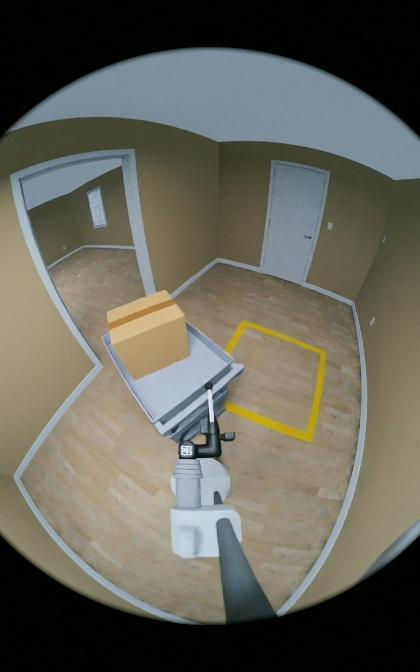

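Request:
move(
  blocking=false,
  r1={"joints":{"gripper_m":0.13}},
  r2={"base":{"rotate_rad":0.58},"pace":"slow","contact_limits":{"rotate_rad":0.7}},
)

Request:
wait(
  seconds=3,
)

Request:
wait(
  seconds=3,
)

Request:
move(
  blocking=false,
  r1={"base":{"translate_m":-0.35}},
  r2={"base":{"strafe_m":-0.46},"pace":"slow","contact_limits":{"strafe_m":0.7}},
)

Request:
wait(
  seconds=3,
  cameras=["r1_head_right_camera"],
)

Request:
wait(
  seconds=5,
)

Request:
move(
  blocking=false,
  r2={"base":{"rotate_rad":0.58},"pace":"slow","contact_limits":{"rotate_rad":0.7}},
)

Request:
wait(
  seconds=3,
  cameras=["r1_head_right_camera","r2_head_left_camera","r2_head_right_camera","r2_wrist_camera"],
)

Scene clock: 586.17 s.
move: r1 moving; r2 moving
r1.base_odometry: x=+0.231 y=+0.537 heading=+3.104
r1.turned_by_wheels: +0.000
r1.turned_by_imu: +0.000
r1.base_tilt: forward=-1.6 right=+1.3
r1.lidar_m: 0.39 3.60 4.70 4.75 1.87 1.27 1.20 1.24 1.11 1.00 0.86 0.50
r1.base_status: not commanded
r1.joint_positions: lift_m=+0.800 arm_m=+0.000 wrist_yaw_rad=+0.002 wrist_pitch_rad=+0.001 wrist_roll_rad=+0.000 gripper_m=-0.004
r1.joint_status: gripper_m moving
r1.measured_speeds: all 0
r1.motor_effort: lift_m=+20(20) arm_m=-7(8) wheel_0=-8(12) wheel_1=-4(6) wheel_2=+6(9)
r1.servo_current: wrist_yaw_rad=33(52) wrist_pitch_rad=39(46) wrist_roll_rad=52(52) gripper_m=65(72)
r1.contact_limits: translate_m 1
r1.hand_pose: x=+0.4598 y=-0.0868 z=+0.9777 quat_wxyz=(+1.000, +0.000, +0.001, +0.001)
r1.wrist_depth_mm: - - 236 171 271 291 312 / - - 237 171 271 289 312 / - - 238 172 272 291 310 / - - 239 172 272 290 312 / - - 238 172 272 293 314 / - - 209 170 270 294 312 / - - 236 169 180 300 315
r2.base_odometry: x=-5.493 y=-1.996 heading=-0.358
r2.turned_by_wheels: +0.122
r2.turned_by_imu: +0.113
r2.base_tilt: forward=-0.7 right=+0.1
r2.lidar_m: 0.28 0.28 1.49 1.63 1.49 1.45 1.61 1.31 1.29 1.39 2.09 0.47
r2.base_status: rotate_rad moving
r2.joint_positions: lift_m=+0.665 arm_m=+0.000 wrist_yaw_rad=-0.020 wrist_pitch_rad=-0.005 wrist_roll_rad=+1.569 gripper_m=-0.034
r2.joint_status: not commanded
r2.measured_speeds: translate_m=-0.002 strafe_m=+0.001 rotate_rad=+0.487 lift_m=+0.000 arm_m=+0.000 wrist_yaw_rad=-0.058 wrist_pitch_rad=+0.000 wrist_roll_rad=+0.000
r2.motor_effort: lift_m=+14(14) arm_m=-4(4) wheel_0=-15(15) wheel_1=-10(11) wheel_2=-21(21)
r2.servo_current: wrist_yaw_rad=104(104) wrist_pitch_rad=39(52) wrist_roll_rad=39(59) gripper_m=91(91)
r2.contact_limits: rotate_rad 0.7
r2.hand_pose: x=+0.4575 y=-0.0930 z=+0.8450 quat_wxyz=(+0.708, +0.706, -0.009, -0.005)
r2.wrist_depth_mm: - - - - - 1808 1229 / - - - 271 - 1808 1229 / - - - 226 315 325 325 / - - - 204 273 1808 1229 / - - - 182 241 1808 544 / 1756 424 183 166 177 699 - / 1661 399 399 - 201 - -
pictures: none

Scene clock: 587.47 s.
earlier move: r1 moving; r2 done
r1.base_odometry: x=+0.231 y=+0.537 heading=+3.104
r1.turned_by_wheels: +0.000
r1.turned_by_imu: +0.000
r1.base_tilt: forward=-1.6 right=+1.3
r1.lidar_m: 0.63 3.59 4.72 4.74 1.89 1.28 1.20 1.25 1.08 1.01 1.01 0.74
r1.base_status: not commanded
r1.joint_positions: lift_m=+0.800 arm_m=+0.000 wrist_yaw_rad=+0.002 wrist_pitch_rad=+0.001 wrist_roll_rad=+0.000 gripper_m=+0.124
r1.joint_status: gripper_m moving
r1.measured_speeds: all 0
r1.motor_effort: lift_m=+20(20) arm_m=-4(8) wheel_0=-4(12) wheel_1=-2(6) wheel_2=+1(9)
r1.servo_current: wrist_yaw_rad=72(72) wrist_pitch_rad=39(46) wrist_roll_rad=65(65) gripper_m=59(98)
r1.contact_limits: translate_m 1
r1.hand_pose: x=+0.4595 y=-0.0868 z=+0.9777 quat_wxyz=(+1.000, +0.000, +0.001, +0.001)
r1.wrist_depth_mm: - - 496 492 496 496 492 / - - 496 496 496 496 492 / - - 496 496 496 492 492 / - - 500 500 500 496 496 / - - 504 500 496 496 496 / - 214 424 500 500 500 496 / - - - 145 504 500 496
r2.base_odometry: x=-5.493 y=-1.996 heading=+0.098
r2.turned_by_wheels: +0.456
r2.turned_by_imu: +0.372
r2.base_tilt: forward=-0.7 right=+0.1
r2.lidar_m: 0.39 0.41 1.56 1.57 1.49 1.55 1.33 1.27 1.33 1.80 3.24 0.41
r2.base_status: done
r2.joint_positions: lift_m=+0.665 arm_m=+0.000 wrist_yaw_rad=+0.000 wrist_pitch_rad=-0.005 wrist_roll_rad=+1.569 gripper_m=-0.034
r2.joint_status: not commanded
r2.measured_speeds: all 0
r2.motor_effort: lift_m=+14(14) arm_m=+4(4) wheel_0=-5(18) wheel_1=-5(12) wheel_2=-5(28)
r2.servo_current: wrist_yaw_rad=46(137) wrist_pitch_rad=39(52) wrist_roll_rad=65(65) gripper_m=98(98)
r2.contact_limits: rotate_rad 0.7
r2.hand_pose: x=+0.4593 y=-0.0875 z=+0.8450 quat_wxyz=(+0.708, +0.706, -0.002, +0.002)
r2.wrist_depth_mm: - - - 211 220 229 247 / - - - 222 223 1661 1118 / - - 473 224 224 809 - / 1661 439 433 226 226 809 - / 1537 466 452 169 228 820 - / - - 182 170 177 - - / - 504 492 - - - -
wait: 1.30 of 3 s (r2 has come to rest)
pictures: none

Scene clock: 588.03 s.
earlier move: r1 done
r1.base_odometry: x=+0.231 y=+0.537 heading=+3.104
r1.turned_by_wheels: +0.000
r1.turned_by_imu: +0.000
r1.base_tilt: forward=-1.6 right=+1.3
r1.lidar_m: 0.82 3.60 4.70 4.74 1.86 1.29 1.20 1.23 1.11 1.01 1.03 0.88
r1.base_status: not commanded
r1.joint_positions: lift_m=+0.800 arm_m=+0.000 wrist_yaw_rad=+0.002 wrist_pitch_rad=+0.001 wrist_roll_rad=+0.000 gripper_m=+0.130
r1.joint_status: all done
r1.measured_speeds: all 0
r1.motor_effort: lift_m=+20(20) arm_m=-4(8) wheel_0=-4(12) wheel_1=-3(6) wheel_2=+1(9)
r1.servo_current: wrist_yaw_rad=46(72) wrist_pitch_rad=39(46) wrist_roll_rad=39(65) gripper_m=46(98)
r1.contact_limits: translate_m 1
r1.hand_pose: x=+0.4595 y=-0.0868 z=+0.9777 quat_wxyz=(+1.000, +0.000, +0.001, +0.001)
r1.wrist_depth_mm: - - - 597 - - - / - - - 597 - - - / - - - - - - - / - - - - - - - / - - - - - - - / - 210 - - 189 189 - / - - - 141 - - -
r2.base_odometry: x=-5.493 y=-1.996 heading=+0.098
r2.turned_by_wheels: +0.000
r2.turned_by_imu: +0.000
r2.base_tilt: forward=-0.7 right=+0.1
r2.lidar_m: 0.39 0.43 1.58 1.56 1.49 1.56 1.34 1.28 1.34 1.80 3.23 0.42
r2.base_status: done
r2.joint_positions: lift_m=+0.665 arm_m=+0.000 wrist_yaw_rad=+0.000 wrist_pitch_rad=-0.005 wrist_roll_rad=+1.569 gripper_m=-0.034
r2.joint_status: not commanded
r2.measured_speeds: all 0
r2.motor_effort: lift_m=+14(14) arm_m=+4(4) wheel_0=-5(18) wheel_1=-5(12) wheel_2=-5(28)
r2.servo_current: wrist_yaw_rad=46(137) wrist_pitch_rad=52(52) wrist_roll_rad=52(65) gripper_m=78(98)
r2.contact_limits: rotate_rad 0.7
r2.hand_pose: x=+0.4593 y=-0.0875 z=+0.8450 quat_wxyz=(+0.708, +0.706, -0.002, +0.002)
r2.wrist_depth_mm: - - - 211 221 230 246 / - - - 221 221 1661 1160 / - - 473 224 224 820 - / 1661 439 430 225 226 820 - / 1537 459 449 169 227 831 - / - - 182 171 177 - - / 1464 - 500 - - - -
wait: 0.57 of 3 s (r1 has come to rest)
pictures: none

Scene clock: 588.53 s.
move: r1 moving; r2 moving
r1.base_odometry: x=+0.262 y=+0.536 heading=+3.104
r1.turned_by_wheels: +0.000
r1.turned_by_imu: +0.000
r1.base_tilt: forward=-1.6 right=+1.3
r1.lidar_m: 0.99 3.60 4.74 4.75 1.83 1.26 1.16 1.23 1.06 1.01 1.02 1.02
r1.base_status: translate_m moving
r1.joint_positions: lift_m=+0.800 arm_m=+0.000 wrist_yaw_rad=+0.002 wrist_pitch_rad=+0.001 wrist_roll_rad=+0.000 gripper_m=+0.130
r1.joint_status: not commanded
r1.measured_speeds: translate_m=-0.120 strafe_m=+0.000 rotate_rad=-0.001 lift_m=+0.000 arm_m=+0.000 wrist_yaw_rad=+0.000 wrist_pitch_rad=+0.000 wrist_roll_rad=+0.000
r1.motor_effort: lift_m=+20(20) arm_m=-4(4) wheel_0=-8(8) wheel_1=-6(9) wheel_2=+8(9)
r1.servo_current: wrist_yaw_rad=46(59) wrist_pitch_rad=39(46) wrist_roll_rad=65(65) gripper_m=39(46)
r1.hand_pose: x=+0.4595 y=-0.0868 z=+0.9777 quat_wxyz=(+1.000, +0.000, +0.001, +0.001)
r1.wrist_depth_mm: - - - - - - - / - - - - - - - / - - - - - - - / - - - - - - - / - - - - - - - / - 211 - - 189 189 - / - - - 142 - - -
r2.base_odometry: x=-5.491 y=-2.010 heading=+0.099
r2.turned_by_wheels: +0.000
r2.turned_by_imu: +0.001
r2.base_tilt: forward=-0.7 right=+0.0
r2.lidar_m: 0.40 0.43 1.58 1.59 1.51 1.59 1.34 1.28 1.30 1.76 3.20 0.40
r2.base_status: strafe_m moving
r2.joint_positions: lift_m=+0.665 arm_m=+0.000 wrist_yaw_rad=+0.001 wrist_pitch_rad=-0.005 wrist_roll_rad=+1.569 gripper_m=-0.034
r2.joint_status: not commanded
r2.measured_speeds: translate_m=+0.000 strafe_m=-0.056 rotate_rad=-0.002 lift_m=+0.000 arm_m=+0.000 wrist_yaw_rad=+0.016 wrist_pitch_rad=+0.000 wrist_roll_rad=+0.000
r2.motor_effort: lift_m=+14(14) arm_m=+4(4) wheel_0=+11(13) wheel_1=-5(9) wheel_2=+0(4)
r2.servo_current: wrist_yaw_rad=46(52) wrist_pitch_rad=46(52) wrist_roll_rad=46(59) gripper_m=85(98)
r2.contact_limits: strafe_m 0.7
r2.hand_pose: x=+0.4594 y=-0.0871 z=+0.8450 quat_wxyz=(+0.708, +0.706, -0.002, +0.002)
r2.wrist_depth_mm: - - - 163 220 226 243 / - - - 222 222 1618 1118 / - 1808 466 224 224 809 - / 1618 439 433 224 225 820 - / 1576 459 449 169 228 831 - / - 477 183 171 178 - - / - - 500 - - - -
pictures: none

Scene clock: 590.70 s.
earlier move: r1 done; r2 moving
r1.base_odometry: x=+0.581 y=+0.524 heading=+3.104
r1.turned_by_wheels: +0.000
r1.turned_by_imu: +0.000
r1.base_tilt: forward=-1.6 right=+1.3
r1.lidar_m: 3.32 3.96 5.03 4.53 1.30 0.90 0.85 0.90 1.12 1.03 1.07 1.39
r1.base_status: done
r1.joint_positions: lift_m=+0.800 arm_m=+0.000 wrist_yaw_rad=+0.002 wrist_pitch_rad=+0.001 wrist_roll_rad=+0.000 gripper_m=+0.130
r1.joint_status: not commanded
r1.measured_speeds: all 0
r1.motor_effort: lift_m=+20(20) arm_m=-4(4) wheel_0=-2(9) wheel_1=-1(9) wheel_2=+0(10)
r1.servo_current: wrist_yaw_rad=46(65) wrist_pitch_rad=46(59) wrist_roll_rad=39(65) gripper_m=39(52)
r1.hand_pose: x=+0.4595 y=-0.0868 z=+0.9777 quat_wxyz=(+1.000, +0.000, +0.001, +0.001)
r1.wrist_depth_mm: - - - - - - - / - - - - - - - / - - - - - - - / - - - - - - - / - - - - - - - / - 211 - - - 189 - / - - - 146 - - -
r2.base_odometry: x=-5.471 y=-2.218 heading=+0.099
r2.turned_by_wheels: +0.000
r2.turned_by_imu: +0.002
r2.base_tilt: forward=-0.7 right=+0.0
r2.lidar_m: 0.35 0.34 1.71 1.78 1.68 1.73 1.22 1.14 1.22 1.65 2.97 0.45
r2.base_status: strafe_m moving
r2.joint_positions: lift_m=+0.665 arm_m=+0.000 wrist_yaw_rad=+0.009 wrist_pitch_rad=-0.005 wrist_roll_rad=+1.569 gripper_m=-0.034
r2.joint_status: not commanded
r2.measured_speeds: translate_m=-0.001 strafe_m=-0.100 rotate_rad=+0.004 lift_m=+0.000 arm_m=+0.000 wrist_yaw_rad=+0.000 wrist_pitch_rad=+0.000 wrist_roll_rad=+0.000
r2.motor_effort: lift_m=+14(14) arm_m=+4(4) wheel_0=+10(17) wheel_1=-7(9) wheel_2=+1(4)
r2.servo_current: wrist_yaw_rad=65(72) wrist_pitch_rad=46(52) wrist_roll_rad=59(59) gripper_m=85(98)
r2.contact_limits: strafe_m 0.7
r2.hand_pose: x=+0.4600 y=-0.0848 z=+0.8450 quat_wxyz=(+0.708, +0.706, +0.001, +0.005)
r2.wrist_depth_mm: - - - 211 - 1618 1160 / - - - 259 265 278 277 / - - - 194 253 1661 1160 / 1808 - - 186 243 809 - / 1618 469 439 180 234 820 - / 1537 439 183 172 176 788 - / 1430 - 433 - 221 - -
wait: 2.17 of 3 s (r1 has come to rest)
Images, in order (width x height): r1_head_right_camera 420x672.

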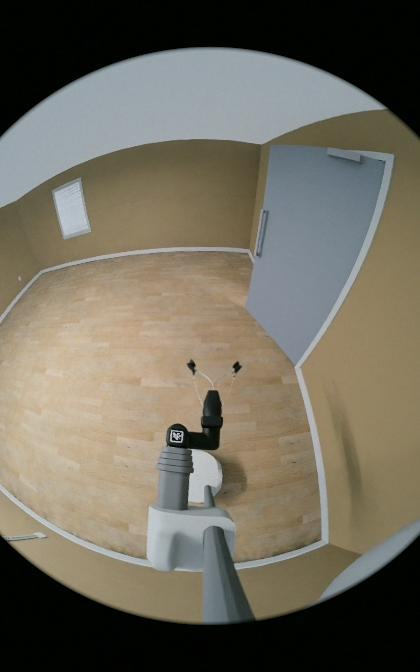

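Scene clock: 593.77 s.
earlier move: r2 done
r1.base_odometry: x=+0.581 y=+0.524 heading=+3.104
r1.turned_by_wheels: +0.000
r1.turned_by_imu: +0.000
r1.base_tilt: forward=-1.6 right=+1.2
r1.lidar_m: 3.35 3.94 5.01 4.52 1.35 0.92 0.86 0.89 1.11 1.02 1.06 1.40
r1.base_status: done
r1.joint_positions: lift_m=+0.800 arm_m=+0.000 wrist_yaw_rad=+0.002 wrist_pitch_rad=+0.001 wrist_roll_rad=+0.000 gripper_m=+0.130
r1.joint_status: not commanded
r1.measured_speeds: all 0
r1.motor_effort: lift_m=+20(20) arm_m=-4(4) wheel_0=-1(9) wheel_1=-1(9) wheel_2=+0(10)
r1.servo_current: wrist_yaw_rad=52(72) wrist_pitch_rad=39(59) wrist_roll_rad=33(72) gripper_m=39(52)
r1.hand_pose: x=+0.4595 y=-0.0868 z=+0.9777 quat_wxyz=(+1.000, +0.000, +0.001, +0.001)
r1.wrist_depth_mm: - - - - - - - / - - - - - - - / - - - - - - - / - - - - - - - / - - - - - - - / - 210 - - - 189 - / - - - 146 - - -
r2.base_odometry: x=-5.447 y=-2.454 heading=+0.099
r2.turned_by_wheels: +0.000
r2.turned_by_imu: +0.003
r2.base_tilt: forward=-0.7 right=+0.1
r2.lidar_m: 0.28 0.26 1.84 1.97 1.90 1.55 1.10 1.04 1.08 1.46 2.78 0.49
r2.base_status: done
r2.joint_positions: lift_m=+0.665 arm_m=+0.000 wrist_yaw_rad=+0.009 wrist_pitch_rad=-0.005 wrist_roll_rad=+1.569 gripper_m=-0.034
r2.joint_status: not commanded
r2.measured_speeds: all 0
r2.motor_effort: lift_m=+14(14) arm_m=-3(4) wheel_0=+8(17) wheel_1=-3(9) wheel_2=+4(5)
r2.servo_current: wrist_yaw_rad=72(78) wrist_pitch_rad=46(52) wrist_roll_rad=39(59) gripper_m=78(98)
r2.contact_limits: strafe_m 0.7
r2.hand_pose: x=+0.4601 y=-0.0848 z=+0.8450 quat_wxyz=(+0.708, +0.706, +0.001, +0.005)
r2.wrist_depth_mm: - - - - - 1756 1205 / - - - 281 - 1756 1229 / - - - 248 327 329 329 / - - - 210 279 1661 1308 / 1708 - - 191 249 1618 508 / 1661 421 180 168 175 - - / 1537 - 402 - 208 - -
wait: 3.07 of 5 s (r2 has come to rest)
pictures: none

Scene clock: 594.27 s.
move: r2 moving
r1: as last shown
r1.motor_effort: lift_m=+20(20) arm_m=-4(4) wheel_0=-2(2) wheel_1=-1(1) wheel_2=+0(0)
r2.base_odometry: x=-5.448 y=-2.454 heading=+0.222
r2.turned_by_wheels: +0.123
r2.turned_by_imu: +0.115
r2.base_tilt: forward=-0.7 right=+0.1
r2.lidar_m: 0.27 0.25 1.88 1.89 1.87 1.34 1.07 1.03 1.15 1.70 2.81 0.49
r2.base_status: rotate_rad moving
r2.joint_positions: lift_m=+0.665 arm_m=+0.000 wrist_yaw_rad=-0.017 wrist_pitch_rad=-0.005 wrist_roll_rad=+1.569 gripper_m=-0.034
r2.joint_status: not commanded
r2.measured_speeds: translate_m=-0.005 strafe_m=+0.004 rotate_rad=+0.483 lift_m=+0.000 arm_m=+0.000 wrist_yaw_rad=-0.075 wrist_pitch_rad=+0.000 wrist_roll_rad=+0.000
r2.motor_effort: lift_m=+14(14) arm_m=-3(4) wheel_0=-15(15) wheel_1=-9(9) wheel_2=-20(20)
r2.servo_current: wrist_yaw_rad=98(98) wrist_pitch_rad=46(52) wrist_roll_rad=46(52) gripper_m=85(91)
r2.contact_limits: rotate_rad 0.7
r2.hand_pose: x=+0.4577 y=-0.0924 z=+0.8450 quat_wxyz=(+0.708, +0.706, -0.008, -0.004)
r2.wrist_depth_mm: - - - - - 1756 1229 / - - - 278 - 1756 1229 / - - - 234 322 325 325 / - - - 206 271 1576 1281 / 1756 - 1808 185 243 1537 512 / 1618 415 180 167 179 - - / 1537 - 397 - 200 - -
pictures: none

Scene clock: 595.57 s.
earlier move: r2 done
r1.base_odometry: x=+0.581 y=+0.524 heading=+3.104
r1.turned_by_wheels: +0.000
r1.turned_by_imu: +0.000
r1.base_tilt: forward=-1.5 right=+1.3
r1.lidar_m: 3.28 3.92 5.00 4.51 1.34 0.90 0.85 0.89 1.12 1.03 1.07 1.40
r1.base_status: not commanded
r1.joint_positions: lift_m=+0.800 arm_m=+0.000 wrist_yaw_rad=+0.002 wrist_pitch_rad=+0.001 wrist_roll_rad=+0.000 gripper_m=+0.130
r1.joint_status: not commanded
r1.measured_speeds: all 0
r1.motor_effort: lift_m=+20(20) arm_m=-4(4) wheel_0=-2(2) wheel_1=-1(2) wheel_2=+0(0)
r1.servo_current: wrist_yaw_rad=39(65) wrist_pitch_rad=39(52) wrist_roll_rad=52(59) gripper_m=39(46)
r1.hand_pose: x=+0.4595 y=-0.0868 z=+0.9777 quat_wxyz=(+1.000, +0.000, +0.001, +0.001)
r1.wrist_depth_mm: - - - - - - - / - - - - - - - / - - - - - - - / - - - - - - - / - - - - - - - / - 211 - - - 189 - / - - - 146 - - -
r2.base_odometry: x=-5.447 y=-2.453 heading=+0.678
r2.turned_by_wheels: +0.456
r2.turned_by_imu: +0.366
r2.base_tilt: forward=-0.7 right=+0.1
r2.lidar_m: 0.38 0.42 2.03 1.90 1.62 1.12 1.04 1.10 1.44 2.80 2.64 0.42
r2.base_status: done
r2.joint_positions: lift_m=+0.665 arm_m=+0.000 wrist_yaw_rad=-0.001 wrist_pitch_rad=-0.005 wrist_roll_rad=+1.569 gripper_m=-0.034
r2.joint_status: not commanded
r2.measured_speeds: all 0
r2.motor_effort: lift_m=+14(14) arm_m=+4(4) wheel_0=-5(18) wheel_1=-6(11) wheel_2=-2(26)
r2.servo_current: wrist_yaw_rad=46(124) wrist_pitch_rad=52(52) wrist_roll_rad=39(59) gripper_m=85(98)
r2.contact_limits: rotate_rad 0.7
r2.hand_pose: x=+0.4592 y=-0.0876 z=+0.8450 quat_wxyz=(+0.708, +0.706, -0.002, +0.002)
r2.wrist_depth_mm: 1576 - 1661 200 225 229 229 / 1537 - - 226 225 - 1160 / 1576 - 535 227 227 788 - / 1537 439 436 229 228 809 - / 1576 452 445 170 228 820 - / - 459 181 171 177 831 - / - - 488 - - - -
wait: 1.30 of 3 s (r2 has come to rest)
Images, in order (width x height): r1_head_right_camera 420x672, r2_head_left_camera 420x672, r2_head_right_camera 420x672, r2_wrist_camera 616x392.

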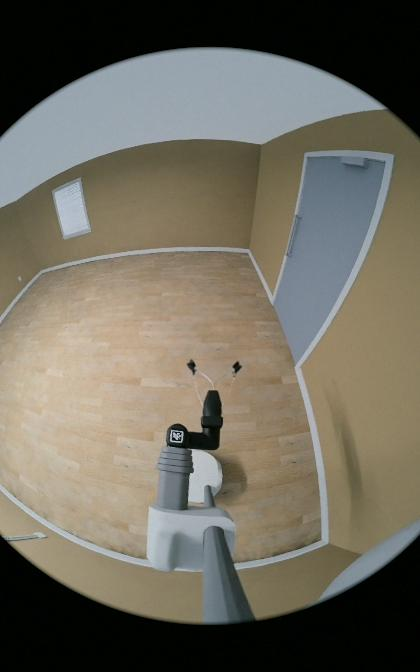

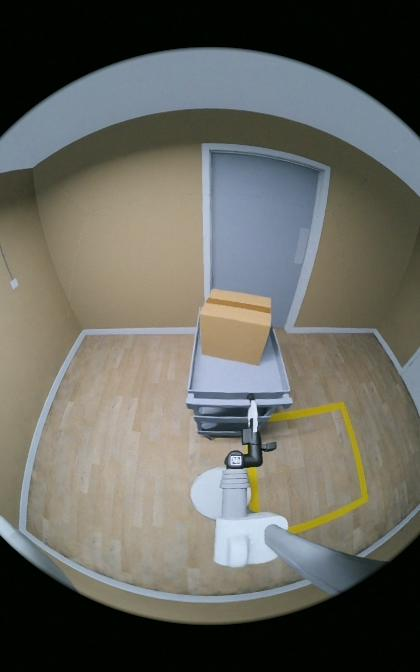

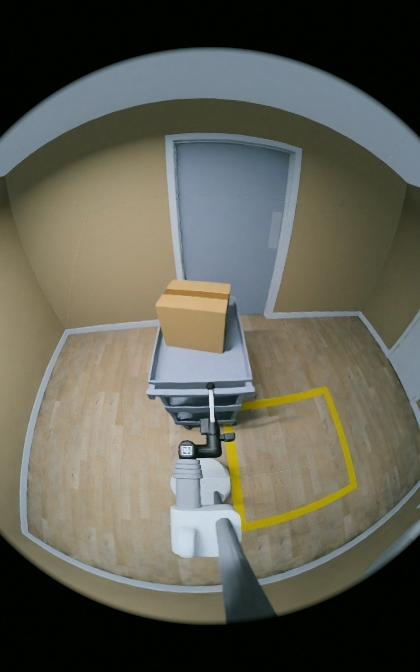

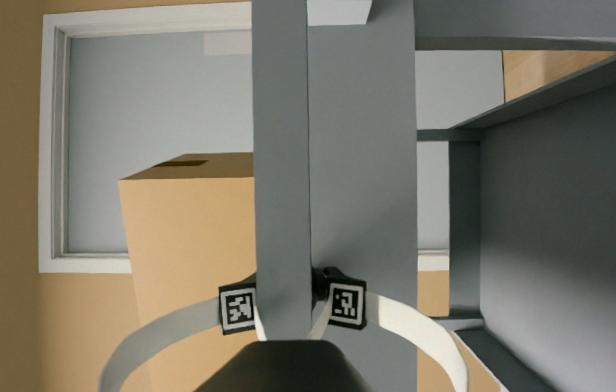

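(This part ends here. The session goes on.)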